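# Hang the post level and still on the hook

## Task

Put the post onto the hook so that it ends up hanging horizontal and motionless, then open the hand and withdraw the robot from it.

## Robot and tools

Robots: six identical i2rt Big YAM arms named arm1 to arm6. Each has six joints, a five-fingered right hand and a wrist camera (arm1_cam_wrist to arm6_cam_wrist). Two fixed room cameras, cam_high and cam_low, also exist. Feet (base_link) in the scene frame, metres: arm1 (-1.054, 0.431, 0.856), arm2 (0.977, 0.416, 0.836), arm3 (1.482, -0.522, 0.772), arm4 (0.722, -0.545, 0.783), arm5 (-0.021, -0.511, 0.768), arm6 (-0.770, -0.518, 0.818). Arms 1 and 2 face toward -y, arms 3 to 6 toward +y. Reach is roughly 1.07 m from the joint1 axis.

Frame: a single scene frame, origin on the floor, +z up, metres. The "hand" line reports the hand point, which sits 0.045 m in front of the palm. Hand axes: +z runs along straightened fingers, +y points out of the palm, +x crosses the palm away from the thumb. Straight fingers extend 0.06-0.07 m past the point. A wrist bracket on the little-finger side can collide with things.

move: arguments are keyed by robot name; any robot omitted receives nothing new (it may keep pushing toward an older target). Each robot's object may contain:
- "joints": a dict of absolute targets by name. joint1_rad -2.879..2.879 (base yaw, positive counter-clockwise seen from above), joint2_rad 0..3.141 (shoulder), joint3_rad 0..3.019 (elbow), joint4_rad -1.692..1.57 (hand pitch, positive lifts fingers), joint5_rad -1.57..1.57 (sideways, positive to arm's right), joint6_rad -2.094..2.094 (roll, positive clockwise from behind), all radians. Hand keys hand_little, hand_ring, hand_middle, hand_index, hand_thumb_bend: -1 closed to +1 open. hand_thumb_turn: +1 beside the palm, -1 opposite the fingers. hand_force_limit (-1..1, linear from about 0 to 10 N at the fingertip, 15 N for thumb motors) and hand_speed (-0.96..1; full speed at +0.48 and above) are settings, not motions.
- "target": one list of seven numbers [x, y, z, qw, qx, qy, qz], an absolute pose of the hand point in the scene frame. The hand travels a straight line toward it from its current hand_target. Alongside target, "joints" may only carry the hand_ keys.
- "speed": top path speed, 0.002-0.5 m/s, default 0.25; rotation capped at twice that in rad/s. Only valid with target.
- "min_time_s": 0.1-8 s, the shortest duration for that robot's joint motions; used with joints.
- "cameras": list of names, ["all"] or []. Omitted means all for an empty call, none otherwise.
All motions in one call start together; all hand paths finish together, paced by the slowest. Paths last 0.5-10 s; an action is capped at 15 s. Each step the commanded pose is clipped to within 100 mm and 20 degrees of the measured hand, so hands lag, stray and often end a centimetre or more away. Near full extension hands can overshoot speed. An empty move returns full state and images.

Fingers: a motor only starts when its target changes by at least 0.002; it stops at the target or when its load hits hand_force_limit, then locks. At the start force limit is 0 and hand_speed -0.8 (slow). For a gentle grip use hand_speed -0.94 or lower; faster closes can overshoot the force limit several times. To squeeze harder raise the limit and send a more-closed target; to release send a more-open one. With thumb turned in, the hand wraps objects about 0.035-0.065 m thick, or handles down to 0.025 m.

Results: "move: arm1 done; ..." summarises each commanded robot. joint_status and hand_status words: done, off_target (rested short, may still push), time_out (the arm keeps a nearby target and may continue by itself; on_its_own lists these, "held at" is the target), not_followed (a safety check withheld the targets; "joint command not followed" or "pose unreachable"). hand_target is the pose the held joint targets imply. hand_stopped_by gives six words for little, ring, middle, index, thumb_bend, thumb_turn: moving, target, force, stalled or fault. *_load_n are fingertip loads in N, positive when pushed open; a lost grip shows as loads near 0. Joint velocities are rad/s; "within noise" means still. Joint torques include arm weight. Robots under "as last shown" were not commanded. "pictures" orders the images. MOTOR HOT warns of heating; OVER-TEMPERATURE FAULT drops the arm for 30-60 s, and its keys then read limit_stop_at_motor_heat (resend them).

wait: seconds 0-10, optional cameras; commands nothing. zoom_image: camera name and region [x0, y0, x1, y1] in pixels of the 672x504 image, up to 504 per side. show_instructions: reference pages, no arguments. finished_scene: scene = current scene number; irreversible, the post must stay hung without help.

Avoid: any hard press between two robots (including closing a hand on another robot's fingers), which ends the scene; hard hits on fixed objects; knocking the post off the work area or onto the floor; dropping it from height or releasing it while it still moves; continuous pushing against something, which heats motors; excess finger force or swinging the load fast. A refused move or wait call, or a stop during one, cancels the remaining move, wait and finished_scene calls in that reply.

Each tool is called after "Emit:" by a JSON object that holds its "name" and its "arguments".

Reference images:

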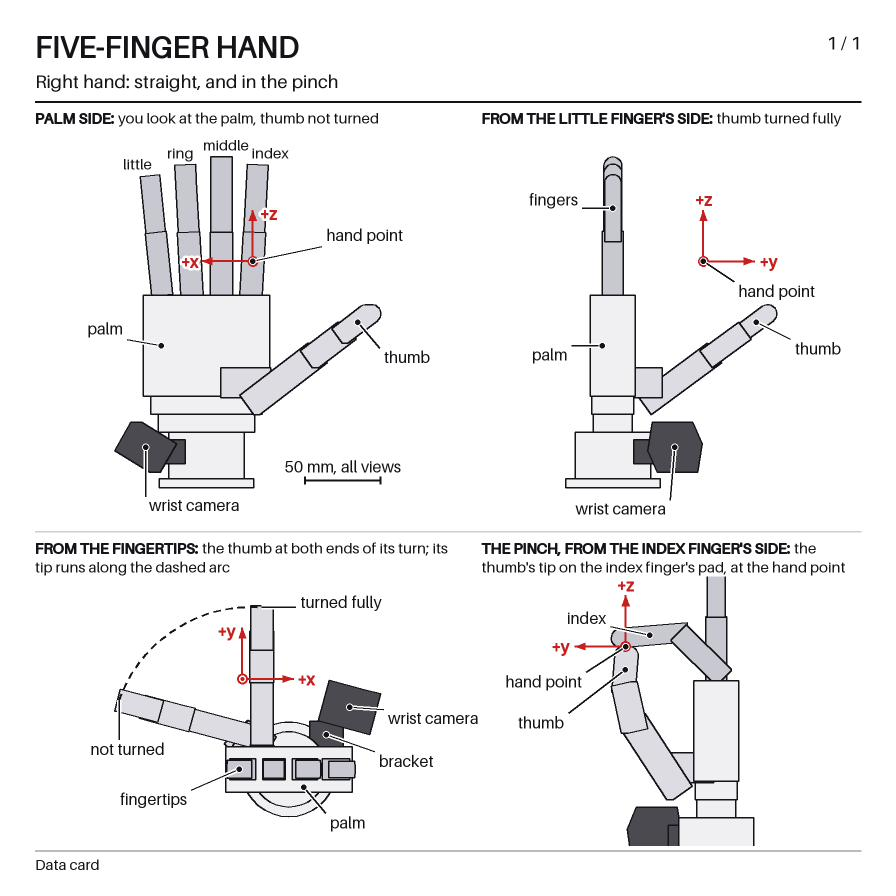

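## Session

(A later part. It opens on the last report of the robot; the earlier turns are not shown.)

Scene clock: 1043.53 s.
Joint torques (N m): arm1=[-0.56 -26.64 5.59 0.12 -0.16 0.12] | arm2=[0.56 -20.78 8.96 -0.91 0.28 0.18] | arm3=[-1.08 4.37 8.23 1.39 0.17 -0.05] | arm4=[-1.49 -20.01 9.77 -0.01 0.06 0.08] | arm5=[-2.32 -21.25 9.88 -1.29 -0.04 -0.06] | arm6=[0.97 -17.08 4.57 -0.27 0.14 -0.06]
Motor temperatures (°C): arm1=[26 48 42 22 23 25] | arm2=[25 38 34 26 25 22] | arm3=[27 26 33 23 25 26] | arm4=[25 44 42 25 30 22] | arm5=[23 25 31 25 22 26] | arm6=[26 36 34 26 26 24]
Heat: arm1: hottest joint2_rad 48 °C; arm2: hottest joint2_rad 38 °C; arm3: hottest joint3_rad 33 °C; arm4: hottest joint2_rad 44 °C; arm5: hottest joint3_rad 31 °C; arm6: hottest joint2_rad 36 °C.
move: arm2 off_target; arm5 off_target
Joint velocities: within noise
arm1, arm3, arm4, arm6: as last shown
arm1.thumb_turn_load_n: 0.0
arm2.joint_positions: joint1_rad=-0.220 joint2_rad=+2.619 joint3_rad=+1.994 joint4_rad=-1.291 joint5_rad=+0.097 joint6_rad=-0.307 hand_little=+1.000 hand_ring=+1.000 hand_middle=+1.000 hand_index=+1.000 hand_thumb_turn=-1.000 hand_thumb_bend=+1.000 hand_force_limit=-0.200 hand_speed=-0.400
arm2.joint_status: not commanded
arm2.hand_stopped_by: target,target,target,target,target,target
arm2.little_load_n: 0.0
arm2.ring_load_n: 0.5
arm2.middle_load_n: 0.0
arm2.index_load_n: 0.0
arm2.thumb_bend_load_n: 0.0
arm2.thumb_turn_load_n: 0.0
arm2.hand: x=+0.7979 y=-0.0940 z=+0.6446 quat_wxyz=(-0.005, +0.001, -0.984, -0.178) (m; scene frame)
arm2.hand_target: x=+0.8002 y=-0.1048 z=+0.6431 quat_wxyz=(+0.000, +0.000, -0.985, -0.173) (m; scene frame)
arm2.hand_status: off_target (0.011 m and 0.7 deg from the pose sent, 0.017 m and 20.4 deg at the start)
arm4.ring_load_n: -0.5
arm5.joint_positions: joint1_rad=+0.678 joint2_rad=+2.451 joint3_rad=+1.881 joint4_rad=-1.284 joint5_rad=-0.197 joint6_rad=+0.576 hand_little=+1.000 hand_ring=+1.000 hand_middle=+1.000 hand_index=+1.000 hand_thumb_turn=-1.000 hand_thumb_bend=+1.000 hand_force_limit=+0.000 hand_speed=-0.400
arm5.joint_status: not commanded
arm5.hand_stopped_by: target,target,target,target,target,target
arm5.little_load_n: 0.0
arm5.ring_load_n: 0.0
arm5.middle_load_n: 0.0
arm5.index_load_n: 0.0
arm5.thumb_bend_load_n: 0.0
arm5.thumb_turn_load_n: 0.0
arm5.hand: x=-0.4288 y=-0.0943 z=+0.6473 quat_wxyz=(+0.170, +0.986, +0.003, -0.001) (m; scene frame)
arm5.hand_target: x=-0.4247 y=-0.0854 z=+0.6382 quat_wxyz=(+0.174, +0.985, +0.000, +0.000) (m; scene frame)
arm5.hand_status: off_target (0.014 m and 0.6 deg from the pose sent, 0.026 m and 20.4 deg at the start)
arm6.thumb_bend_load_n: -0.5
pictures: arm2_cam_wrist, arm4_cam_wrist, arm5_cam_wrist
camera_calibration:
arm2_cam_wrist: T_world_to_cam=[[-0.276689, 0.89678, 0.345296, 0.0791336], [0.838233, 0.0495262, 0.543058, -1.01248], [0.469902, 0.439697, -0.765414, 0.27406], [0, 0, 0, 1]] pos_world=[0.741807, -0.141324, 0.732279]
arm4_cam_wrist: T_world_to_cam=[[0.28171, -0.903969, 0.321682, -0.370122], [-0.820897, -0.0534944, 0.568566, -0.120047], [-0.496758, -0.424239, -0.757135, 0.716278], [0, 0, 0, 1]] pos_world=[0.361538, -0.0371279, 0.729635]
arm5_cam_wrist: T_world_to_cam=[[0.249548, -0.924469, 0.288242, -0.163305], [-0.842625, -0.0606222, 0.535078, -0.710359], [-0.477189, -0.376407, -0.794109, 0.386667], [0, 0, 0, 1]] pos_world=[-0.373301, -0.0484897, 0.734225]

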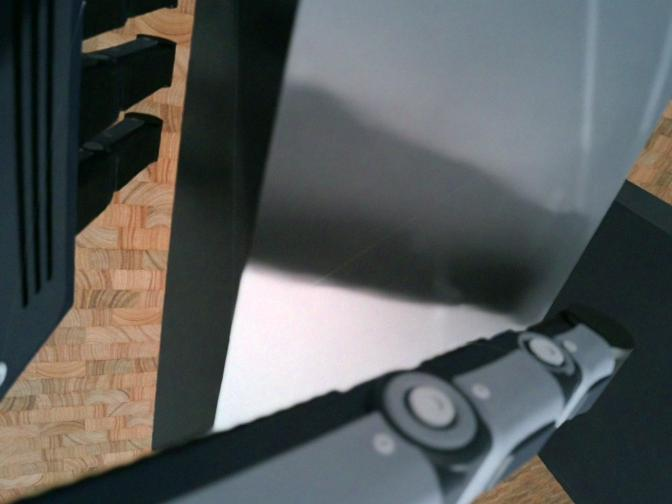

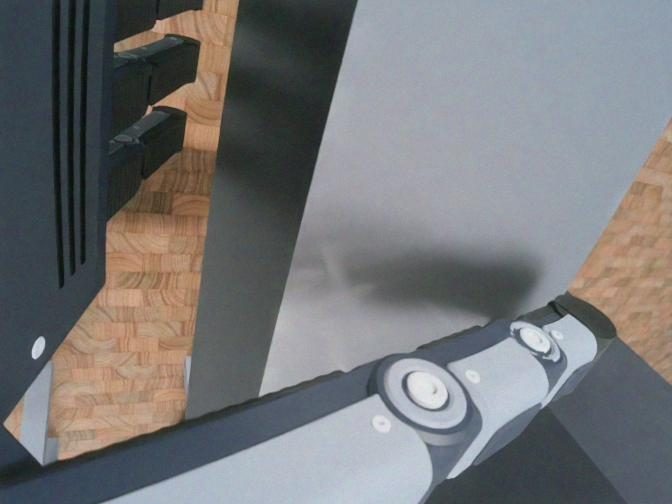

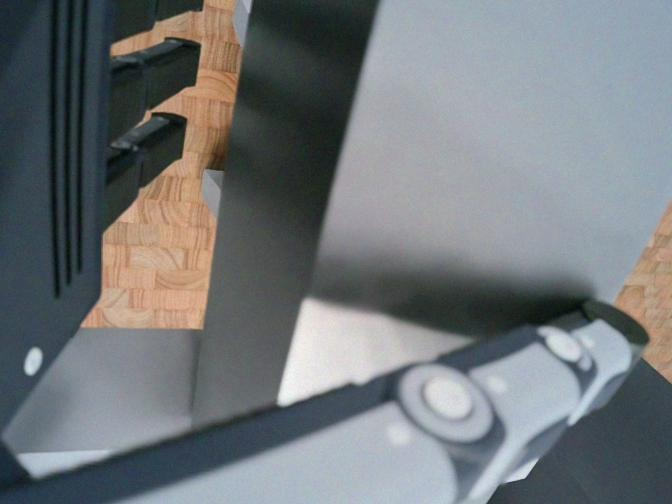

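Emit:
{"name": "move", "arguments": {"arm2": {"target": [0.80, -0.114, 0.642, 0, 0, -0.985, -0.174], "speed": 0.08}}}

Emit:
{"name": "move", "arguments": {"arm1": {"joints": {"hand_force_limit": 0.0, "hand_speed": -0.85, "hand_little": -0.6, "hand_ring": -0.6, "hand_middle": -0.6, "hand_index": -0.6}}, "arm2": {"joints": {"hand_force_limit": 0.0, "hand_speed": -0.85, "hand_little": -0.6, "hand_ring": -0.6, "hand_middle": -0.6, "hand_index": -0.6}}, "arm4": {"joints": {"hand_force_limit": 0.0, "hand_speed": -0.85, "hand_little": -0.6, "hand_ring": -0.6, "hand_middle": -0.6, "hand_index": -0.6}}, "arm5": {"joints": {"hand_force_limit": 0.0, "hand_speed": -0.85, "hand_little": -0.6, "hand_ring": -0.6, "hand_middle": -0.6, "hand_index": -0.6}}, "arm6": {"joints": {"hand_force_limit": 0.0, "hand_speed": -0.85, "hand_little": -0.6, "hand_ring": -0.6, "hand_middle": -0.6, "hand_index": -0.6}}}}

Emit:
{"name": "move", "arguments": {"arm1": {"joints": {"hand_force_limit": 0.0, "hand_speed": -0.8, "hand_thumb_bend": -0.8}}, "arm2": {"joints": {"hand_force_limit": 0.0, "hand_speed": -0.8, "hand_thumb_bend": -0.8}}, "arm4": {"joints": {"hand_force_limit": 0.0, "hand_speed": -0.8, "hand_thumb_bend": -0.8}}, "arm5": {"joints": {"hand_force_limit": 0.0, "hand_speed": -0.8, "hand_thumb_bend": -0.8}}, "arm6": {"joints": {"hand_force_limit": 0.0, "hand_speed": -0.8, "hand_thumb_bend": -0.8}}, "cameras": ["arm1_cam_wrist", "arm2_cam_wrist", "arm4_cam_wrist", "arm5_cam_wrist", "arm6_cam_wrist"]}}

Scene clock: 1063.70 s.
Joint torques (N m): arm1=[-0.5 -26.7 5.6 0.12 -0.15 0.12] | arm2=[0.5 -20.84 9.16 -0.98 0.23 0.18] | arm3=[-1.08 4.19 8.2 1.37 0.17 -0.05] | arm4=[-1.38 -19.9 9.8 0.01 0.05 0.08] | arm5=[-1.08 -21.13 9.81 -1.39 0 -0.05] | arm6=[1.03 -17.03 4.57 -0.27 0.15 -0.06]
Motor temperatures (°C): arm1=[26 47 40 22 23 25] | arm2=[25 39 33 26 25 22] | arm3=[27 26 33 23 25 26] | arm4=[25 44 42 25 29 22] | arm5=[23 26 32 25 22 26] | arm6=[26 35 34 26 26 24]
Heat: arm1: hottest joint2_rad 47 °C; arm2: hottest joint2_rad 39 °C; arm3: hottest joint3_rad 33 °C; arm4: hottest joint2_rad 44 °C; arm5: hottest joint3_rad 32 °C; arm6: hottest joint2_rad 35 °C.
move: arm2 off_target
Joint velocities: within noise
arm1, arm3, arm4, arm5, arm6: as last shown
arm2.joint_positions: joint1_rad=-0.217 joint2_rad=+2.643 joint3_rad=+2.043 joint4_rad=-1.317 joint5_rad=+0.097 joint6_rad=-0.303 hand_little=+1.000 hand_ring=+1.000 hand_middle=+1.000 hand_index=+1.000 hand_thumb_turn=-1.000 hand_thumb_bend=+1.000 hand_force_limit=-0.200 hand_speed=-0.400
arm2.joint_status: not commanded
arm2.hand_stopped_by: target,target,target,target,target,target
arm2.little_load_n: 0.5
arm2.ring_load_n: 0.0
arm2.middle_load_n: 0.0
arm2.index_load_n: 0.0
arm2.thumb_bend_load_n: 0.0
arm2.thumb_turn_load_n: 0.0
arm2.hand: x=+0.7971 y=-0.1027 z=+0.6439 quat_wxyz=(-0.004, +0.000, -0.984, -0.178) (m; scene frame)
arm2.hand_target: x=+0.8002 y=-0.1136 z=+0.6421 quat_wxyz=(+0.000, +0.000, -0.985, -0.173) (m; scene frame)
arm2.hand_status: off_target (0.012 m and 0.7 deg from the pose sent, 0.020 m and 0.7 deg at the start)
arm4.ring_load_n: 0.0
arm6.thumb_bend_load_n: 0.0
pictures: none

Scene clock: 1067.77 s.
Joint torques (N m): arm1=[-0.44 -26.7 5.7 -0.05 0.04 0.11] | arm2=[0.38 -22.01 8.69 -0.99 0.25 0.14] | arm3=[-1.08 4.13 8.24 1.4 0.17 -0.06] | arm4=[-1.38 -20.48 9.74 -0.14 0 0.1] | arm5=[-1.67 -21.13 9.73 -1.28 -0.01 -0.05] | arm6=[1.03 -17.08 4.63 -0.42 0.3 -0.02]
Motor temperatures (°C): arm1=[26 46 40 22 23 25] | arm2=[25 38 33 26 25 22] | arm3=[27 26 33 23 25 26] | arm4=[25 43 42 25 29 22] | arm5=[23 26 32 25 22 26] | arm6=[26 35 34 26 26 24]
Heat: arm1: hottest joint2_rad 46 °C; arm2: hottest joint2_rad 38 °C; arm3: hottest joint3_rad 33 °C; arm4: hottest joint2_rad 43 °C; arm5: hottest joint3_rad 32 °C; arm6: hottest joint2_rad 35 °C.
move: arm1 off_target; arm2 off_target; arm4 off_target; arm5 off_target; arm6 off_target
Joint velocities: within noise
arm1.joint_positions: joint1_rad=-0.077 joint2_rad=+2.783 joint3_rad=+2.249 joint4_rad=-1.408 joint5_rad=+0.000 joint6_rad=-0.036 hand_little=+0.029 hand_ring=+0.043 hand_middle=+0.044 hand_index=+0.043 hand_thumb_turn=-1.000 hand_thumb_bend=+1.001 hand_force_limit=+0.000 hand_speed=-0.850
arm1.joint_status: hand_little off_target (ended at +0.029, target -0.600); hand_ring off_target (ended at +0.043, target -0.600); hand_middle off_target (ended at +0.044, target -0.600); hand_index off_target (ended at +0.043, target -0.600); the others done
arm1.hand_stopped_by: force,force,force,force,target,target
arm1.little_load_n: 4.5
arm1.ring_load_n: 4.0
arm1.middle_load_n: 7.5
arm1.index_load_n: 7.5
arm1.thumb_bend_load_n: 3.5
arm1.thumb_turn_load_n: 1.0
arm1.hand: x=-1.0438 y=-0.1470 z=+0.6422 quat_wxyz=(-0.003, +0.003, -0.984, -0.177) (m; scene frame)
arm1.hand_target: x=-1.0410 y=-0.1471 z=+0.6402 quat_wxyz=(+0.000, +0.000, -0.985, -0.174) (m; scene frame)
arm1.hand_status: not commanded
arm2.joint_positions: joint1_rad=-0.217 joint2_rad=+2.655 joint3_rad=+2.049 joint4_rad=-1.318 joint5_rad=+0.096 joint6_rad=-0.299 hand_little=+0.001 hand_ring=+0.030 hand_middle=+0.044 hand_index=+0.056 hand_thumb_turn=-1.000 hand_thumb_bend=+1.001 hand_force_limit=+0.000 hand_speed=-0.850
arm2.joint_status: hand_little off_target (ended at +0.001, target -0.600); hand_ring off_target (ended at +0.030, target -0.600); hand_middle off_target (ended at +0.044, target -0.600); hand_index off_target (ended at +0.056, target -0.600); the others done
arm2.hand_stopped_by: force,force,force,force,target,target
arm2.little_load_n: 9.0
arm2.ring_load_n: 9.0
arm2.middle_load_n: 7.5
arm2.index_load_n: 1.0
arm2.thumb_bend_load_n: 3.5
arm2.thumb_turn_load_n: 1.0
arm2.hand: x=+0.7980 y=-0.1017 z=+0.6388 quat_wxyz=(-0.005, -0.002, -0.983, -0.181) (m; scene frame)
arm2.hand_target: x=+0.8002 y=-0.1136 z=+0.6422 quat_wxyz=(+0.000, +0.000, -0.985, -0.174) (m; scene frame)
arm2.hand_status: not commanded
arm3: as last shown
arm4.joint_positions: joint1_rad=+0.562 joint2_rad=+2.607 joint3_rad=+2.144 joint4_rad=-1.411 joint5_rad=-0.182 joint6_rad=+0.546 hand_little=+0.029 hand_ring=+0.044 hand_middle=+0.057 hand_index=+0.043 hand_thumb_turn=-1.000 hand_thumb_bend=+1.001 hand_force_limit=+0.000 hand_speed=-0.850
arm4.joint_status: hand_little off_target (ended at +0.029, target -0.600); hand_ring off_target (ended at +0.044, target -0.600); hand_middle off_target (ended at +0.057, target -0.600); hand_index off_target (ended at +0.043, target -0.600); the others done
arm4.hand_stopped_by: force,force,force,force,target,target
arm4.little_load_n: 8.5
arm4.ring_load_n: 8.0
arm4.middle_load_n: 0.0
arm4.index_load_n: 5.5
arm4.thumb_bend_load_n: 3.0
arm4.thumb_turn_load_n: 3.0
arm4.hand: x=+0.3077 y=-0.0837 z=+0.6404 quat_wxyz=(+0.182, +0.983, +0.005, +0.003) (m; scene frame)
arm4.hand_target: x=+0.3044 y=-0.0735 z=+0.6344 quat_wxyz=(+0.174, +0.985, +0.000, +0.000) (m; scene frame)
arm4.hand_status: not commanded
arm5.joint_positions: joint1_rad=+0.677 joint2_rad=+2.453 joint3_rad=+1.883 joint4_rad=-1.284 joint5_rad=-0.200 joint6_rad=+0.575 hand_little=+0.070 hand_ring=+0.070 hand_middle=+0.058 hand_index=+0.043 hand_thumb_turn=-1.000 hand_thumb_bend=+1.001 hand_force_limit=+0.000 hand_speed=-0.850
arm5.joint_status: hand_little off_target (ended at +0.070, target -0.600); hand_ring off_target (ended at +0.070, target -0.600); hand_middle off_target (ended at +0.058, target -0.600); hand_index off_target (ended at +0.043, target -0.600); the others done
arm5.hand_stopped_by: force,force,force,force,target,target
arm5.little_load_n: 0.5
arm5.ring_load_n: 1.0
arm5.middle_load_n: 5.0
arm5.index_load_n: 7.0
arm5.thumb_bend_load_n: 3.0
arm5.thumb_turn_load_n: 1.5
arm5.hand: x=-0.4286 y=-0.0942 z=+0.6464 quat_wxyz=(+0.171, +0.985, +0.003, -0.001) (m; scene frame)
arm5.hand_target: x=-0.4248 y=-0.0854 z=+0.6382 quat_wxyz=(+0.173, +0.985, +0.000, +0.000) (m; scene frame)
arm5.hand_status: not commanded
arm6.joint_positions: joint1_rad=-0.246 joint2_rad=+2.375 joint3_rad=+1.465 joint4_rad=-1.022 joint5_rad=+0.071 joint6_rad=-0.211 hand_little=+0.044 hand_ring=+0.057 hand_middle=+0.057 hand_index=+0.044 hand_thumb_turn=-1.000 hand_thumb_bend=+1.001 hand_force_limit=+0.000 hand_speed=-0.850
arm6.joint_status: hand_little off_target (ended at +0.044, target -0.600); hand_ring off_target (ended at +0.057, target -0.600); hand_middle off_target (ended at +0.057, target -0.600); hand_index off_target (ended at +0.044, target -0.600); the others done
arm6.hand_stopped_by: force,force,force,force,target,target
arm6.little_load_n: 7.0
arm6.ring_load_n: 3.5
arm6.middle_load_n: 3.5
arm6.index_load_n: 7.5
arm6.thumb_bend_load_n: 2.0
arm6.thumb_turn_load_n: 2.0
arm6.hand: x=-0.6744 y=-0.1077 z=+0.6359 quat_wxyz=(+0.179, +0.984, -0.006, -0.002) (m; scene frame)
arm6.hand_target: x=-0.6760 y=-0.1061 z=+0.6381 quat_wxyz=(+0.174, +0.985, +0.000, +0.000) (m; scene frame)
arm6.hand_status: not commanded
pictures: none

Scene clock: 1074.30 s.
Joint torques (N m): arm1=[-0.5 -26.58 5.72 -0.03 0.05 0.12] | arm2=[0.38 -21.95 8.65 -0.99 0.26 0.13] | arm3=[-1.14 4.25 8.23 1.39 0.17 -0.06] | arm4=[-1.55 -20.48 9.74 -0.18 -0.01 0.11] | arm5=[-1.32 -20.72 9.63 -0.99 0.07 -0.02] | arm6=[1.03 -17.03 4.6 -0.43 0.3 -0.02]
Motor temperatures (°C): arm1=[26 46 40 22 23 25] | arm2=[25 39 33 26 25 22] | arm3=[27 26 33 23 25 26] | arm4=[25 42 42 25 29 22] | arm5=[23 26 31 25 22 26] | arm6=[26 35 34 26 26 24]
Heat: arm1: hottest joint2_rad 46 °C; arm2: hottest joint2_rad 39 °C; arm3: hottest joint3_rad 33 °C; arm4: hottest joint2_rad 42 °C; arm5: hottest joint3_rad 31 °C; arm6: hottest joint2_rad 35 °C.
move: arm1 off_target; arm2 off_target; arm4 off_target; arm5 off_target; arm6 off_target
Joint velocities: within noise
arm1.joint_positions: joint1_rad=-0.077 joint2_rad=+2.783 joint3_rad=+2.249 joint4_rad=-1.408 joint5_rad=+0.000 joint6_rad=-0.036 hand_little=+0.029 hand_ring=+0.043 hand_middle=+0.044 hand_index=+0.043 hand_thumb_turn=-1.000 hand_thumb_bend=+0.990 hand_force_limit=+0.000 hand_speed=-0.800
arm1.joint_status: hand_thumb_bend off_target (ended at +0.990, target -0.800); the others done
arm1.hand_stopped_by: force,force,force,force,force,target
arm1.little_load_n: 4.5
arm1.ring_load_n: 4.5
arm1.middle_load_n: 8.0
arm1.index_load_n: 7.5
arm1.thumb_bend_load_n: 9.5
arm1.thumb_turn_load_n: 1.5
arm1.hand: x=-1.0438 y=-0.1470 z=+0.6422 quat_wxyz=(-0.003, +0.003, -0.984, -0.177) (m; scene frame)
arm1.hand_target: x=-1.0410 y=-0.1471 z=+0.6402 quat_wxyz=(+0.000, +0.000, -0.985, -0.174) (m; scene frame)
arm1.hand_status: not commanded
arm2.joint_positions: joint1_rad=-0.217 joint2_rad=+2.655 joint3_rad=+2.049 joint4_rad=-1.318 joint5_rad=+0.096 joint6_rad=-0.299 hand_little=+0.001 hand_ring=+0.030 hand_middle=+0.044 hand_index=+0.056 hand_thumb_turn=-1.000 hand_thumb_bend=+0.995 hand_force_limit=+0.000 hand_speed=-0.800
arm2.joint_status: hand_thumb_bend off_target (ended at +0.995, target -0.800); the others done
arm2.hand_stopped_by: force,force,force,force,force,target
arm2.little_load_n: 9.5
arm2.ring_load_n: 9.0
arm2.middle_load_n: 7.5
arm2.index_load_n: 1.5
arm2.thumb_bend_load_n: 7.0
arm2.thumb_turn_load_n: 1.0
arm2.hand: x=+0.7980 y=-0.1017 z=+0.6388 quat_wxyz=(-0.005, -0.002, -0.983, -0.181) (m; scene frame)
arm2.hand_target: x=+0.8002 y=-0.1136 z=+0.6422 quat_wxyz=(+0.000, +0.000, -0.985, -0.174) (m; scene frame)
arm2.hand_status: not commanded
arm3.joint_positions: joint1_rad=-0.416 joint2_rad=+0.627 joint3_rad=+1.448 joint4_rad=-1.499 joint5_rad=+0.285 joint6_rad=-1.412 hand_little=+1.000 hand_ring=+1.000 hand_middle=+1.000 hand_index=+1.000 hand_thumb_turn=+1.000 hand_thumb_bend=+1.000 hand_force_limit=+0.000 hand_speed=-0.800
arm3.joint_status: not commanded
arm3.hand_stopped_by: target,target,target,target,target,target
arm3.little_load_n: 0.0
arm3.ring_load_n: 0.0
arm3.middle_load_n: 0.0
arm3.index_load_n: 0.0
arm3.thumb_bend_load_n: 0.0
arm3.thumb_turn_load_n: -0.5
arm3.hand: x=+1.6364 y=-0.3784 z=+1.2743 quat_wxyz=(-0.174, +0.794, +0.415, +0.409) (m; scene frame)
arm3.hand_target: x=+1.6359 y=-0.3795 z=+1.2823 quat_wxyz=(-0.181, +0.790, +0.411, +0.416) (m; scene frame)
arm3.hand_status: not commanded
arm4.joint_positions: joint1_rad=+0.562 joint2_rad=+2.607 joint3_rad=+2.144 joint4_rad=-1.411 joint5_rad=-0.182 joint6_rad=+0.545 hand_little=+0.029 hand_ring=+0.044 hand_middle=+0.057 hand_index=+0.043 hand_thumb_turn=-1.000 hand_thumb_bend=+0.989 hand_force_limit=+0.000 hand_speed=-0.800
arm4.joint_status: hand_thumb_bend off_target (ended at +0.989, target -0.800); the others done
arm4.hand_stopped_by: force,force,force,force,force,target
arm4.little_load_n: 8.5
arm4.ring_load_n: 8.5
arm4.middle_load_n: 0.0
arm4.index_load_n: 5.5
arm4.thumb_bend_load_n: 9.0
arm4.thumb_turn_load_n: 3.0
arm4.hand: x=+0.3078 y=-0.0837 z=+0.6404 quat_wxyz=(+0.182, +0.983, +0.005, +0.003) (m; scene frame)
arm4.hand_target: x=+0.3044 y=-0.0735 z=+0.6344 quat_wxyz=(+0.174, +0.985, +0.000, +0.000) (m; scene frame)
arm4.hand_status: not commanded
arm5.joint_positions: joint1_rad=+0.677 joint2_rad=+2.453 joint3_rad=+1.883 joint4_rad=-1.284 joint5_rad=-0.200 joint6_rad=+0.575 hand_little=+0.070 hand_ring=+0.070 hand_middle=+0.058 hand_index=+0.043 hand_thumb_turn=-1.000 hand_thumb_bend=+0.995 hand_force_limit=+0.000 hand_speed=-0.800
arm5.joint_status: hand_thumb_bend off_target (ended at +0.995, target -0.800); the others done
arm5.hand_stopped_by: force,force,force,force,force,target
arm5.little_load_n: 0.5
arm5.ring_load_n: 1.0
arm5.middle_load_n: 5.0
arm5.index_load_n: 7.0
arm5.thumb_bend_load_n: 6.5
arm5.thumb_turn_load_n: 1.5
arm5.hand: x=-0.4286 y=-0.0942 z=+0.6464 quat_wxyz=(+0.171, +0.985, +0.003, -0.001) (m; scene frame)
arm5.hand_target: x=-0.4248 y=-0.0854 z=+0.6382 quat_wxyz=(+0.173, +0.985, +0.000, +0.000) (m; scene frame)
arm5.hand_status: not commanded
arm6.joint_positions: joint1_rad=-0.246 joint2_rad=+2.375 joint3_rad=+1.465 joint4_rad=-1.022 joint5_rad=+0.071 joint6_rad=-0.212 hand_little=+0.044 hand_ring=+0.057 hand_middle=+0.057 hand_index=+0.044 hand_thumb_turn=-1.000 hand_thumb_bend=+0.988 hand_force_limit=+0.000 hand_speed=-0.800
arm6.joint_status: hand_thumb_bend off_target (ended at +0.988, target -0.800); the others done
arm6.hand_stopped_by: force,force,force,force,force,target
arm6.little_load_n: 8.0
arm6.ring_load_n: 3.5
arm6.middle_load_n: 4.0
arm6.index_load_n: 7.5
arm6.thumb_bend_load_n: 8.5
arm6.thumb_turn_load_n: 2.0
arm6.hand: x=-0.6744 y=-0.1077 z=+0.6359 quat_wxyz=(+0.179, +0.984, -0.006, -0.002) (m; scene frame)
arm6.hand_target: x=-0.6760 y=-0.1061 z=+0.6381 quat_wxyz=(+0.174, +0.985, +0.000, +0.000) (m; scene frame)
arm6.hand_status: not commanded
pictures: arm1_cam_wrist, arm2_cam_wrist, arm4_cam_wrist, arm5_cam_wrist, arm6_cam_wrist
camera_calibration:
arm1_cam_wrist: T_world_to_cam=[[-0.263719, 0.918446, 0.294803, -0.321269], [0.81619, 0.049585, 0.575652, 0.4898], [0.514088, 0.392425, -0.762703, 1.19344], [0, 0, 0, 1]] pos_world=[-1.09803, -0.197555, 0.722999]
arm2_cam_wrist: T_world_to_cam=[[-0.272358, 0.89581, 0.351206, 0.0806862], [0.838738, 0.0421595, 0.5429, -1.01001], [0.471529, 0.442433, -0.762832, 0.270407], [0, 0, 0, 1]] pos_world=[0.741603, -0.149335, 0.726272]
arm4_cam_wrist: T_world_to_cam=[[0.283172, -0.902869, 0.323483, -0.370844], [-0.821516, -0.0542968, 0.567595, -0.115659], [-0.4949, -0.426474, -0.757096, 0.712758], [0, 0, 0, 1]] pos_world=[0.362741, -0.0371311, 0.725235]
arm5_cam_wrist: T_world_to_cam=[[0.24993, -0.923772, 0.29014, -0.163935], [-0.841818, -0.0592529, 0.536499, -0.710084], [-0.478411, -0.378332, -0.792457, 0.384372], [0, 0, 0, 1]] pos_world=[-0.372902, -0.0480927, 0.733121]
arm6_cam_wrist: T_world_to_cam=[[0.310246, -0.890479, 0.332859, -0.103228], [-0.828279, -0.0813502, 0.554379, -0.918095], [-0.466584, -0.447694, -0.762803, 0.235405], [0, 0, 0, 1]] pos_world=[-0.618577, -0.0612198, 0.7229]

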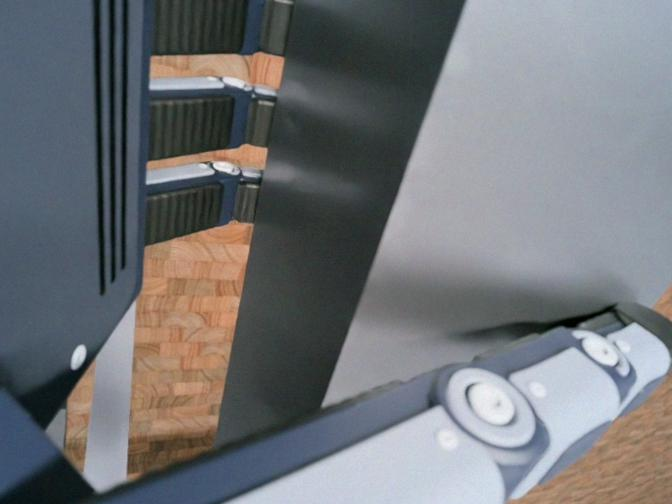

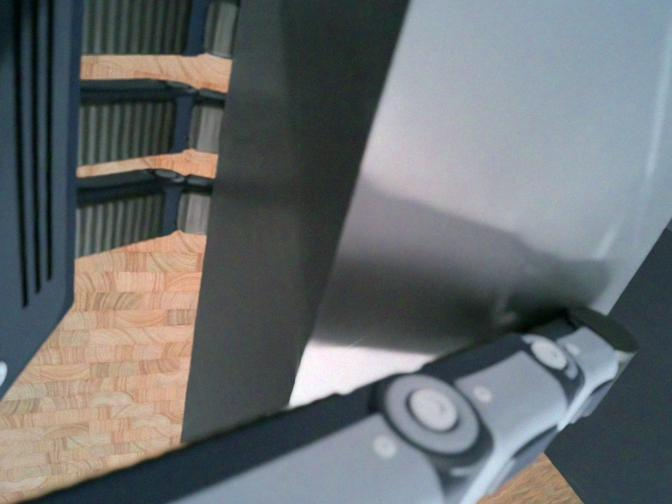

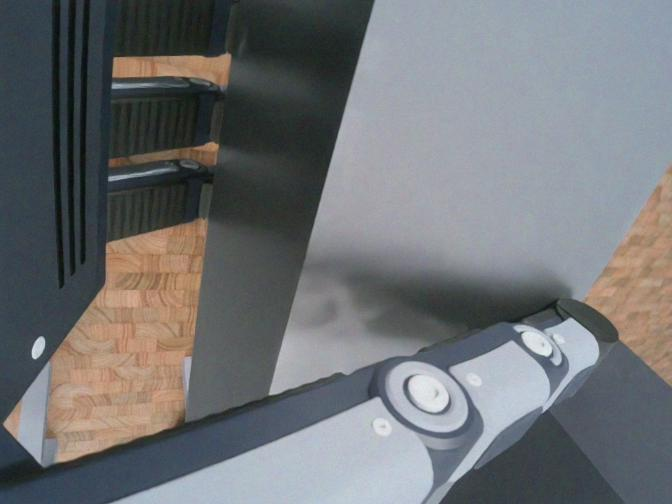

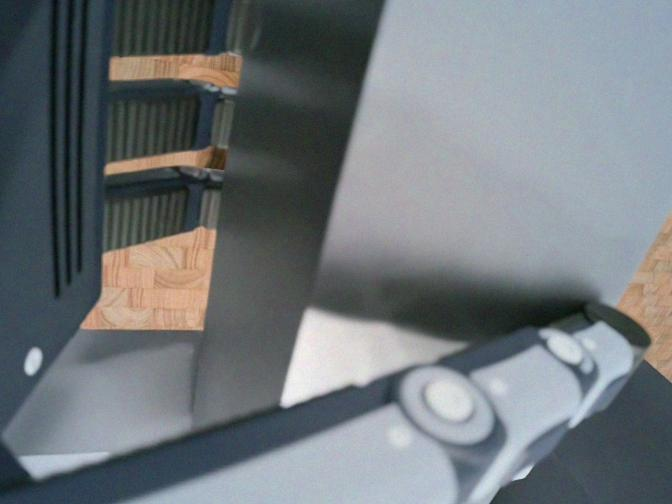

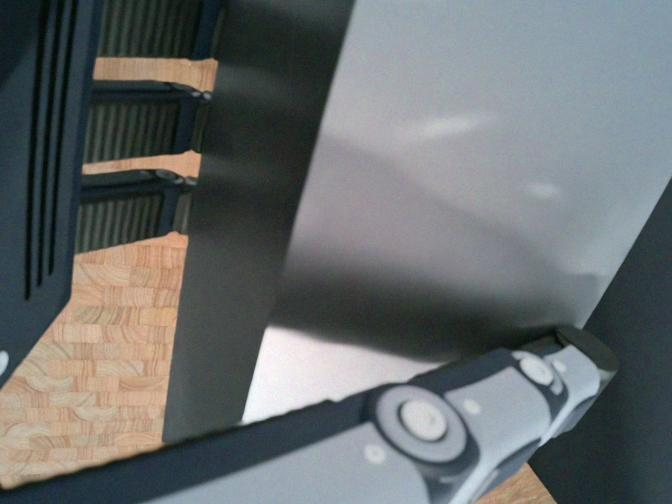

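Emit:
{"name": "move", "arguments": {"arm1": {"joints": {"joint2_rad": 2.527, "joint3_rad": 2.339, "joint4_rad": -1.568}, "min_time_s": 4}, "arm2": {"joints": {"joint2_rad": 2.411, "joint3_rad": 2.148, "joint4_rad": -1.481}, "min_time_s": 4}, "arm4": {"joints": {"joint2_rad": 2.351, "joint3_rad": 2.286, "joint4_rad": -1.569}, "min_time_s": 4}, "arm5": {"joints": {"joint2_rad": 2.207, "joint3_rad": 2.032, "joint4_rad": -1.449}, "min_time_s": 4}, "arm6": {"joints": {"joint2_rad": 2.175, "joint3_rad": 1.542, "joint4_rad": -1.189}, "min_time_s": 4}, "cameras": ["cam_low"]}}

Scene clock: 1114.90 s.
Joint torques (N m): arm1=[-0.5 -47.03 13.55 -5.98 0.03 0.1] | arm2=[0.44 -41.47 13.61 -5.9 0.55 0.16] | arm3=[-1.08 4.13 8.23 1.43 0.16 -0.06] | arm4=[-1.49 -40.7 15.15 -5.49 -0.75 0.08] | arm5=[-1.61 -46.62 16.81 -6.04 -0.57 -0.02] | arm6=[0.97 -29.45 11.29 -6.06 0.46 0.01]
Motor temperatures (°C): arm1=[26 47 39 23 23 25] | arm2=[25 41 35 26 25 22] | arm3=[27 26 33 23 25 26] | arm4=[25 41 43 26 28 22] | arm5=[23 27 32 25 22 26] | arm6=[26 37 34 27 26 24]
Heat: arm1: hottest joint2_rad 47 °C; arm2: hottest joint2_rad 41 °C; arm3: hottest joint3_rad 33 °C; arm4: hottest joint3_rad 43 °C; arm5: hottest joint3_rad 32 °C; arm6: hottest joint2_rad 37 °C.
move: arm1 time_out; arm2 time_out; arm4 time_out; arm5 time_out; arm6 time_out
Joint velocities: within noise
arm1.joint_positions: joint1_rad=-0.077 joint2_rad=+2.770 joint3_rad=+2.249 joint4_rad=-1.437 joint5_rad=+0.000 joint6_rad=-0.034 hand_little=+0.029 hand_ring=+0.044 hand_middle=+0.045 hand_index=+0.044 hand_thumb_turn=-1.000 hand_thumb_bend=+0.990 hand_force_limit=+0.000 hand_speed=-0.800
arm1.joint_status: joint2_rad time_out (moved -0.013 of -0.256); joint3_rad time_out (moved +0.000 of +0.090); joint4_rad time_out (moved -0.029 of -0.160)
arm1.hand_stopped_by: force,force,force,force,force,target
arm1.little_load_n: 7.0
arm1.ring_load_n: 8.5
arm1.middle_load_n: 13.0
arm1.index_load_n: 12.5
arm1.thumb_bend_load_n: 7.0
arm1.thumb_turn_load_n: 1.5
arm1.on_its_own: joint2_rad reads +2.770 and still pushes toward +2.527 since a time_out; joint3_rad reads +2.249 and still pushes toward +2.339 since a time_out; joint4_rad reads -1.437 and still pushes toward -1.568 since a time_out
arm1.hand: x=-1.0436 y=-0.1448 z=+0.6541 quat_wxyz=(-0.003, +0.002, -0.983, -0.185) (m; scene frame)
arm1.hand_target: x=-1.0413 y=-0.2059 z=+0.8351 quat_wxyz=(+0.002, +0.000, -0.996, -0.085) (m; scene frame)
arm1.hand_status: not commanded
arm2.joint_positions: joint1_rad=-0.217 joint2_rad=+2.645 joint3_rad=+2.053 joint4_rad=-1.336 joint5_rad=+0.088 joint6_rad=-0.302 hand_little=+0.001 hand_ring=+0.030 hand_middle=+0.045 hand_index=+0.057 hand_thumb_turn=-1.000 hand_thumb_bend=+0.995 hand_force_limit=+0.000 hand_speed=-0.800
arm2.joint_status: joint2_rad time_out (moved -0.010 of -0.244); joint3_rad time_out (moved +0.004 of +0.099); joint4_rad time_out (moved -0.018 of -0.163)
arm2.hand_stopped_by: force,force,force,force,force,target
arm2.little_load_n: 10.5
arm2.ring_load_n: 16.0
arm2.middle_load_n: 16.0
arm2.index_load_n: 12.5
arm2.thumb_bend_load_n: 3.5
arm2.thumb_turn_load_n: 1.5
arm2.on_its_own: joint2_rad reads +2.645 and still pushes toward +2.411 since a time_out; joint3_rad reads +2.053 and still pushes toward +2.148 since a time_out; joint4_rad reads -1.336 and still pushes toward -1.481 since a time_out
arm2.hand: x=+0.7991 y=-0.1028 z=+0.6474 quat_wxyz=(-0.010, +0.000, -0.983, -0.182) (m; scene frame)
arm2.hand_target: x=+0.7866 y=-0.1598 z=+0.8181 quat_wxyz=(+0.024, -0.004, -0.995, -0.097) (m; scene frame)
arm2.hand_status: not commanded
arm3: as last shown
arm3.thumb_turn_load_n: 0.0
arm4.joint_positions: joint1_rad=+0.562 joint2_rad=+2.589 joint3_rad=+2.152 joint4_rad=-1.419 joint5_rad=-0.166 joint6_rad=+0.548 hand_little=+0.030 hand_ring=+0.045 hand_middle=+0.058 hand_index=+0.043 hand_thumb_turn=-1.000 hand_thumb_bend=+0.989 hand_force_limit=+0.000 hand_speed=-0.800
arm4.joint_status: joint2_rad time_out (moved -0.018 of -0.256); joint3_rad time_out (moved +0.007 of +0.142); joint4_rad time_out (moved -0.008 of -0.158)
arm4.hand_stopped_by: force,force,force,force,force,target
arm4.little_load_n: 25.5
arm4.ring_load_n: 20.5
arm4.middle_load_n: 7.0
arm4.index_load_n: 7.5
arm4.thumb_bend_load_n: 7.0
arm4.thumb_turn_load_n: -3.0
arm4.on_its_own: joint2_rad reads +2.589 and still pushes toward +2.351 since a time_out; joint3_rad reads +2.152 and still pushes toward +2.264 since a time_out; joint4_rad reads -1.419 and still pushes toward -1.569 since a time_out
arm4.hand: x=+0.3072 y=-0.0775 z=+0.6521 quat_wxyz=(+0.171, +0.985, +0.005, +0.005) (m; scene frame)
arm4.hand_target: x=+0.2853 y=-0.0404 z=+0.8454 quat_wxyz=(+0.090, +0.994, +0.008, -0.054) (m; scene frame)
arm4.hand_status: not commanded
arm5.joint_positions: joint1_rad=+0.677 joint2_rad=+2.447 joint3_rad=+1.914 joint4_rad=-1.321 joint5_rad=-0.181 joint6_rad=+0.577 hand_little=+0.071 hand_ring=+0.071 hand_middle=+0.058 hand_index=+0.043 hand_thumb_turn=-1.000 hand_thumb_bend=+0.995 hand_force_limit=+0.000 hand_speed=-0.800
arm5.joint_status: joint2_rad time_out (moved -0.006 of -0.246); joint3_rad time_out (moved +0.032 of +0.149); joint4_rad time_out (moved -0.037 of -0.165)
arm5.hand_stopped_by: force,force,force,force,force,target
arm5.little_load_n: 19.5
arm5.ring_load_n: 16.0
arm5.middle_load_n: 11.0
arm5.index_load_n: 6.5
arm5.thumb_bend_load_n: 5.0
arm5.thumb_turn_load_n: -1.5
arm5.on_its_own: joint2_rad reads +2.447 and still pushes toward +2.207 since a time_out; joint3_rad reads +1.914 and still pushes toward +2.027 since a time_out; joint4_rad reads -1.321 and still pushes toward -1.449 since a time_out
arm5.hand: x=-0.4297 y=-0.0872 z=+0.6592 quat_wxyz=(+0.165, +0.986, +0.004, +0.006) (m; scene frame)
arm5.hand_target: x=-0.4530 y=-0.0454 z=+0.8430 quat_wxyz=(+0.077, +0.995, +0.012, -0.065) (m; scene frame)
arm5.hand_status: not commanded
arm6.joint_positions: joint1_rad=-0.246 joint2_rad=+2.359 joint3_rad=+1.478 joint4_rad=-1.043 joint5_rad=+0.067 joint6_rad=-0.215 hand_little=+0.044 hand_ring=+0.057 hand_middle=+0.058 hand_index=+0.045 hand_thumb_turn=-1.000 hand_thumb_bend=+0.988 hand_force_limit=+0.000 hand_speed=-0.800
arm6.joint_status: joint2_rad time_out (moved -0.016 of -0.200); joint4_rad time_out (moved -0.021 of -0.167); the others done
arm6.hand_stopped_by: force,force,force,force,force,target
arm6.little_load_n: 12.5
arm6.ring_load_n: 8.0
arm6.middle_load_n: 9.5
arm6.index_load_n: 13.5
arm6.thumb_bend_load_n: 5.0
arm6.thumb_turn_load_n: 0.5
arm6.on_its_own: joint2_rad reads +2.359 and still pushes toward +2.175 since a time_out; joint4_rad reads -1.043 and still pushes toward -1.189 since a time_out
arm6.hand: x=-0.6734 y=-0.1007 z=+0.6469 quat_wxyz=(+0.175, +0.985, -0.005, -0.004) (m; scene frame)
arm6.hand_target: x=-0.6657 y=-0.0589 z=+0.7555 quat_wxyz=(+0.127, +0.992, -0.002, +0.011) (m; scene frame)
arm6.hand_status: not commanded
pictures: cam_low

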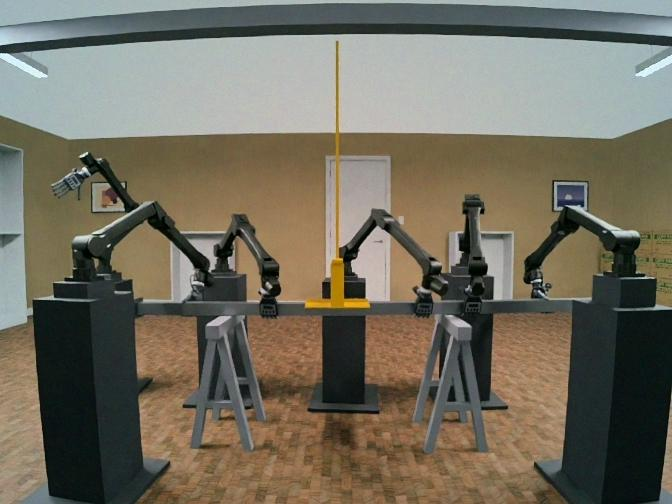

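Emit:
{"name": "move", "arguments": {"arm1": {"joints": {"joint2_rad": 2.415, "joint3_rad": 2.311, "joint4_rad": -1.603}, "min_time_s": 4}, "arm2": {"joints": {"joint2_rad": 2.301, "joint3_rad": 2.128, "joint4_rad": -1.536}, "min_time_s": 4}, "arm4": {"joints": {"joint2_rad": 2.259, "joint3_rad": 2.264, "joint4_rad": -1.629}, "min_time_s": 4}, "arm5": {"joints": {"joint2_rad": 2.115, "joint3_rad": 2.02, "joint4_rad": -1.512}, "min_time_s": 4}, "arm6": {"joints": {"joint2_rad": 2.053, "joint3_rad": 1.539, "joint4_rad": -1.253}, "min_time_s": 4}, "cameras": ["cam_low"]}}

Scene clock: 1137.13 s.
Joint torques (N m): arm1=[-0.44 -55.53 11.44 -7.42 -0.02 0.1] | arm2=[0.62 -49.96 11.95 -7.86 0.59 0.21] | arm3=[-1.03 4.19 8.2 1.39 0.17 -0.06] | arm4=[-1.55 -47.44 15.06 -7.56 -0.55 0.09] | arm5=[-2.02 -53.71 16.1 -8.16 -0.27 -0.07] | arm6=[1.14 -37.13 10.99 -7.73 0.62 0.06]
Motor temperatures (°C): arm1=[26 52 42 24 23 25] | arm2=[25 48 39 28 25 22] | arm3=[27 26 33 23 25 26] | arm4=[25 45 45 27 28 22] | arm5=[23 33 36 26 22 26] | arm6=[26 43 35 28 26 24]
Heat: arm1: hottest joint2_rad 52 °C; arm2: hottest joint2_rad 48 °C; arm3: hottest joint3_rad 33 °C; arm4: hottest joint2_rad 45 °C; arm5: hottest joint3_rad 36 °C; arm6: hottest joint2_rad 43 °C.
move: arm1 time_out; arm2 time_out; arm4 time_out; arm5 time_out; arm6 time_out
Joint velocities: within noise
arm1.joint_positions: joint1_rad=-0.077 joint2_rad=+2.755 joint3_rad=+2.249 joint4_rad=-1.437 joint5_rad=+0.002 joint6_rad=-0.034 hand_little=+0.029 hand_ring=+0.044 hand_middle=+0.045 hand_index=+0.044 hand_thumb_turn=-1.000 hand_thumb_bend=+0.987 hand_force_limit=+0.000 hand_speed=-0.800
arm1.joint_status: joint2_rad time_out (moved -0.015 of -0.355); joint4_rad time_out (moved +0.000 of -0.166); the others done
arm1.hand_stopped_by: force,force,force,force,force,target
arm1.little_load_n: 6.0
arm1.ring_load_n: 10.5
arm1.middle_load_n: 17.5
arm1.index_load_n: 15.0
arm1.thumb_bend_load_n: 0.0
arm1.thumb_turn_load_n: 0.0
arm1.on_its_own: joint2_rad reads +2.755 and still pushes toward +2.415 since a time_out; joint4_rad reads -1.437 and still pushes toward -1.603 since a time_out
arm1.hand: x=-1.0440 y=-0.1497 z=+0.6624 quat_wxyz=(-0.002, +0.002, -0.984, -0.178) (m; scene frame)
arm1.hand_target: x=-1.0409 y=-0.2017 z=+0.8997 quat_wxyz=(+0.003, +0.000, -0.998, -0.061) (m; scene frame)
arm1.hand_status: not commanded
arm2.joint_positions: joint1_rad=-0.217 joint2_rad=+2.641 joint3_rad=+2.053 joint4_rad=-1.335 joint5_rad=+0.087 joint6_rad=-0.307 hand_little=+0.001 hand_ring=+0.031 hand_middle=+0.046 hand_index=+0.058 hand_thumb_turn=-1.000 hand_thumb_bend=+0.994 hand_force_limit=+0.000 hand_speed=-0.800
arm2.joint_status: joint2_rad time_out (moved -0.004 of -0.344); joint4_rad time_out (moved +0.000 of -0.200); the others done
arm2.hand_stopped_by: force,force,force,force,force,target
arm2.little_load_n: 11.5
arm2.ring_load_n: 23.5
arm2.middle_load_n: 25.0
arm2.index_load_n: 20.0
arm2.thumb_bend_load_n: 0.0
arm2.thumb_turn_load_n: 0.0
arm2.on_its_own: joint2_rad reads +2.641 and still pushes toward +2.301 since a time_out; joint4_rad reads -1.335 and still pushes toward -1.536 since a time_out
arm2.hand: x=+0.7982 y=-0.1040 z=+0.6496 quat_wxyz=(-0.010, +0.001, -0.984, -0.179) (m; scene frame)
arm2.hand_target: x=+0.7893 y=-0.1523 z=+0.8827 quat_wxyz=(+0.030, -0.004, -0.996, -0.080) (m; scene frame)
arm2.hand_status: not commanded
arm3: as last shown
arm3.middle_load_n: -0.5
arm4.joint_positions: joint1_rad=+0.562 joint2_rad=+2.584 joint3_rad=+2.152 joint4_rad=-1.422 joint5_rad=-0.170 joint6_rad=+0.547 hand_little=+0.041 hand_ring=+0.045 hand_middle=+0.058 hand_index=+0.043 hand_thumb_turn=-1.000 hand_thumb_bend=+0.989 hand_force_limit=+0.000 hand_speed=-0.800
arm4.joint_status: joint2_rad time_out (moved -0.005 of -0.330); joint3_rad time_out (moved +0.000 of +0.112); joint4_rad time_out (moved -0.003 of -0.210)
arm4.hand_stopped_by: force,force,force,force,force,target
arm4.little_load_n: 32.0
arm4.ring_load_n: 28.5
arm4.middle_load_n: 11.0
arm4.index_load_n: 14.0
arm4.thumb_bend_load_n: 9.5
arm4.thumb_turn_load_n: -0.5
arm4.on_its_own: joint2_rad reads +2.584 and still pushes toward +2.259 since a time_out; joint3_rad reads +2.152 and still pushes toward +2.264 since a time_out; joint4_rad reads -1.422 and still pushes toward -1.629 since a time_out
arm4.hand: x=+0.3062 y=-0.0773 z=+0.6560 quat_wxyz=(+0.171, +0.985, +0.006, +0.003) (m; scene frame)
arm4.hand_target: x=+0.2922 y=-0.0497 z=+0.9070 quat_wxyz=(+0.077, +0.995, +0.010, -0.063) (m; scene frame)
arm4.hand_status: not commanded
arm5.joint_positions: joint1_rad=+0.677 joint2_rad=+2.440 joint3_rad=+1.914 joint4_rad=-1.332 joint5_rad=-0.191 joint6_rad=+0.574 hand_little=+0.072 hand_ring=+0.072 hand_middle=+0.058 hand_index=+0.043 hand_thumb_turn=-1.000 hand_thumb_bend=+0.996 hand_force_limit=+0.000 hand_speed=-0.800
arm5.joint_status: joint2_rad time_out (moved -0.007 of -0.332); joint3_rad time_out (moved +0.000 of +0.106); joint4_rad time_out (moved -0.011 of -0.191)
arm5.hand_stopped_by: force,force,force,force,force,target
arm5.little_load_n: 29.5
arm5.ring_load_n: 21.0
arm5.middle_load_n: 12.0
arm5.index_load_n: 10.5
arm5.thumb_bend_load_n: 8.0
arm5.thumb_turn_load_n: -0.5
arm5.on_its_own: joint2_rad reads +2.440 and still pushes toward +2.115 since a time_out; joint3_rad reads +1.914 and still pushes toward +2.020 since a time_out; joint4_rad reads -1.332 and still pushes toward -1.512 since a time_out
arm5.hand: x=-0.4307 y=-0.0890 z=+0.6651 quat_wxyz=(+0.170, +0.986, +0.004, +0.003) (m; scene frame)
arm5.hand_target: x=-0.4445 y=-0.0583 z=+0.8987 quat_wxyz=(+0.068, +0.995, +0.013, -0.071) (m; scene frame)
arm5.hand_status: not commanded
arm6.joint_positions: joint1_rad=-0.248 joint2_rad=+2.346 joint3_rad=+1.478 joint4_rad=-1.061 joint5_rad=+0.063 joint6_rad=-0.220 hand_little=+0.045 hand_ring=+0.058 hand_middle=+0.058 hand_index=+0.046 hand_thumb_turn=-1.000 hand_thumb_bend=+0.988 hand_force_limit=+0.000 hand_speed=-0.800
arm6.joint_status: joint2_rad time_out (moved -0.013 of -0.306); joint4_rad time_out (moved -0.018 of -0.210); the others done
arm6.hand_stopped_by: force,force,force,force,force,target
arm6.little_load_n: 19.5
arm6.ring_load_n: 12.0
arm6.middle_load_n: 13.0
arm6.index_load_n: 22.0
arm6.thumb_bend_load_n: 7.0
arm6.thumb_turn_load_n: 1.0
arm6.on_its_own: joint2_rad reads +2.346 and still pushes toward +2.053 since a time_out; joint4_rad reads -1.061 and still pushes toward -1.253 since a time_out
arm6.hand: x=-0.6732 y=-0.1012 z=+0.6548 quat_wxyz=(+0.177, +0.984, -0.003, -0.007) (m; scene frame)
arm6.hand_target: x=-0.6655 y=-0.0563 z=+0.8178 quat_wxyz=(+0.100, +0.995, -0.003, +0.017) (m; scene frame)
arm6.hand_status: not commanded
pictures: cam_low

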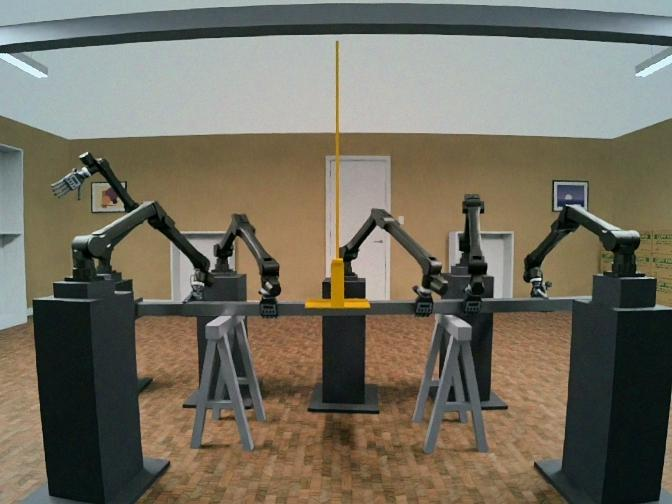

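Emit:
{"name": "zoom_image", "arguments": {"camera": "cam_low", "region": [120, 240, 360, 360]}}

Emit:
{"name": "zoom_image", "arguments": {"camera": "cam_low", "region": [360, 240, 600, 360]}}

Scaled by 2.100 from the camera's 672x504 image, which has a finer 960x720 frame.

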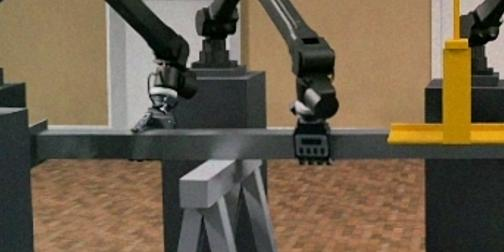

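Scaled by 2.100 from the camera's 672x504 image, which has a finer 960x720 frame.

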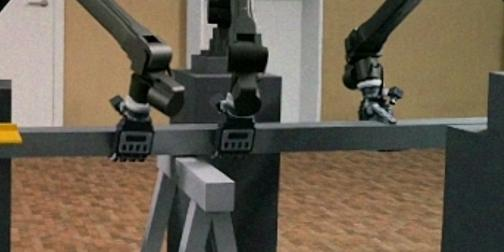

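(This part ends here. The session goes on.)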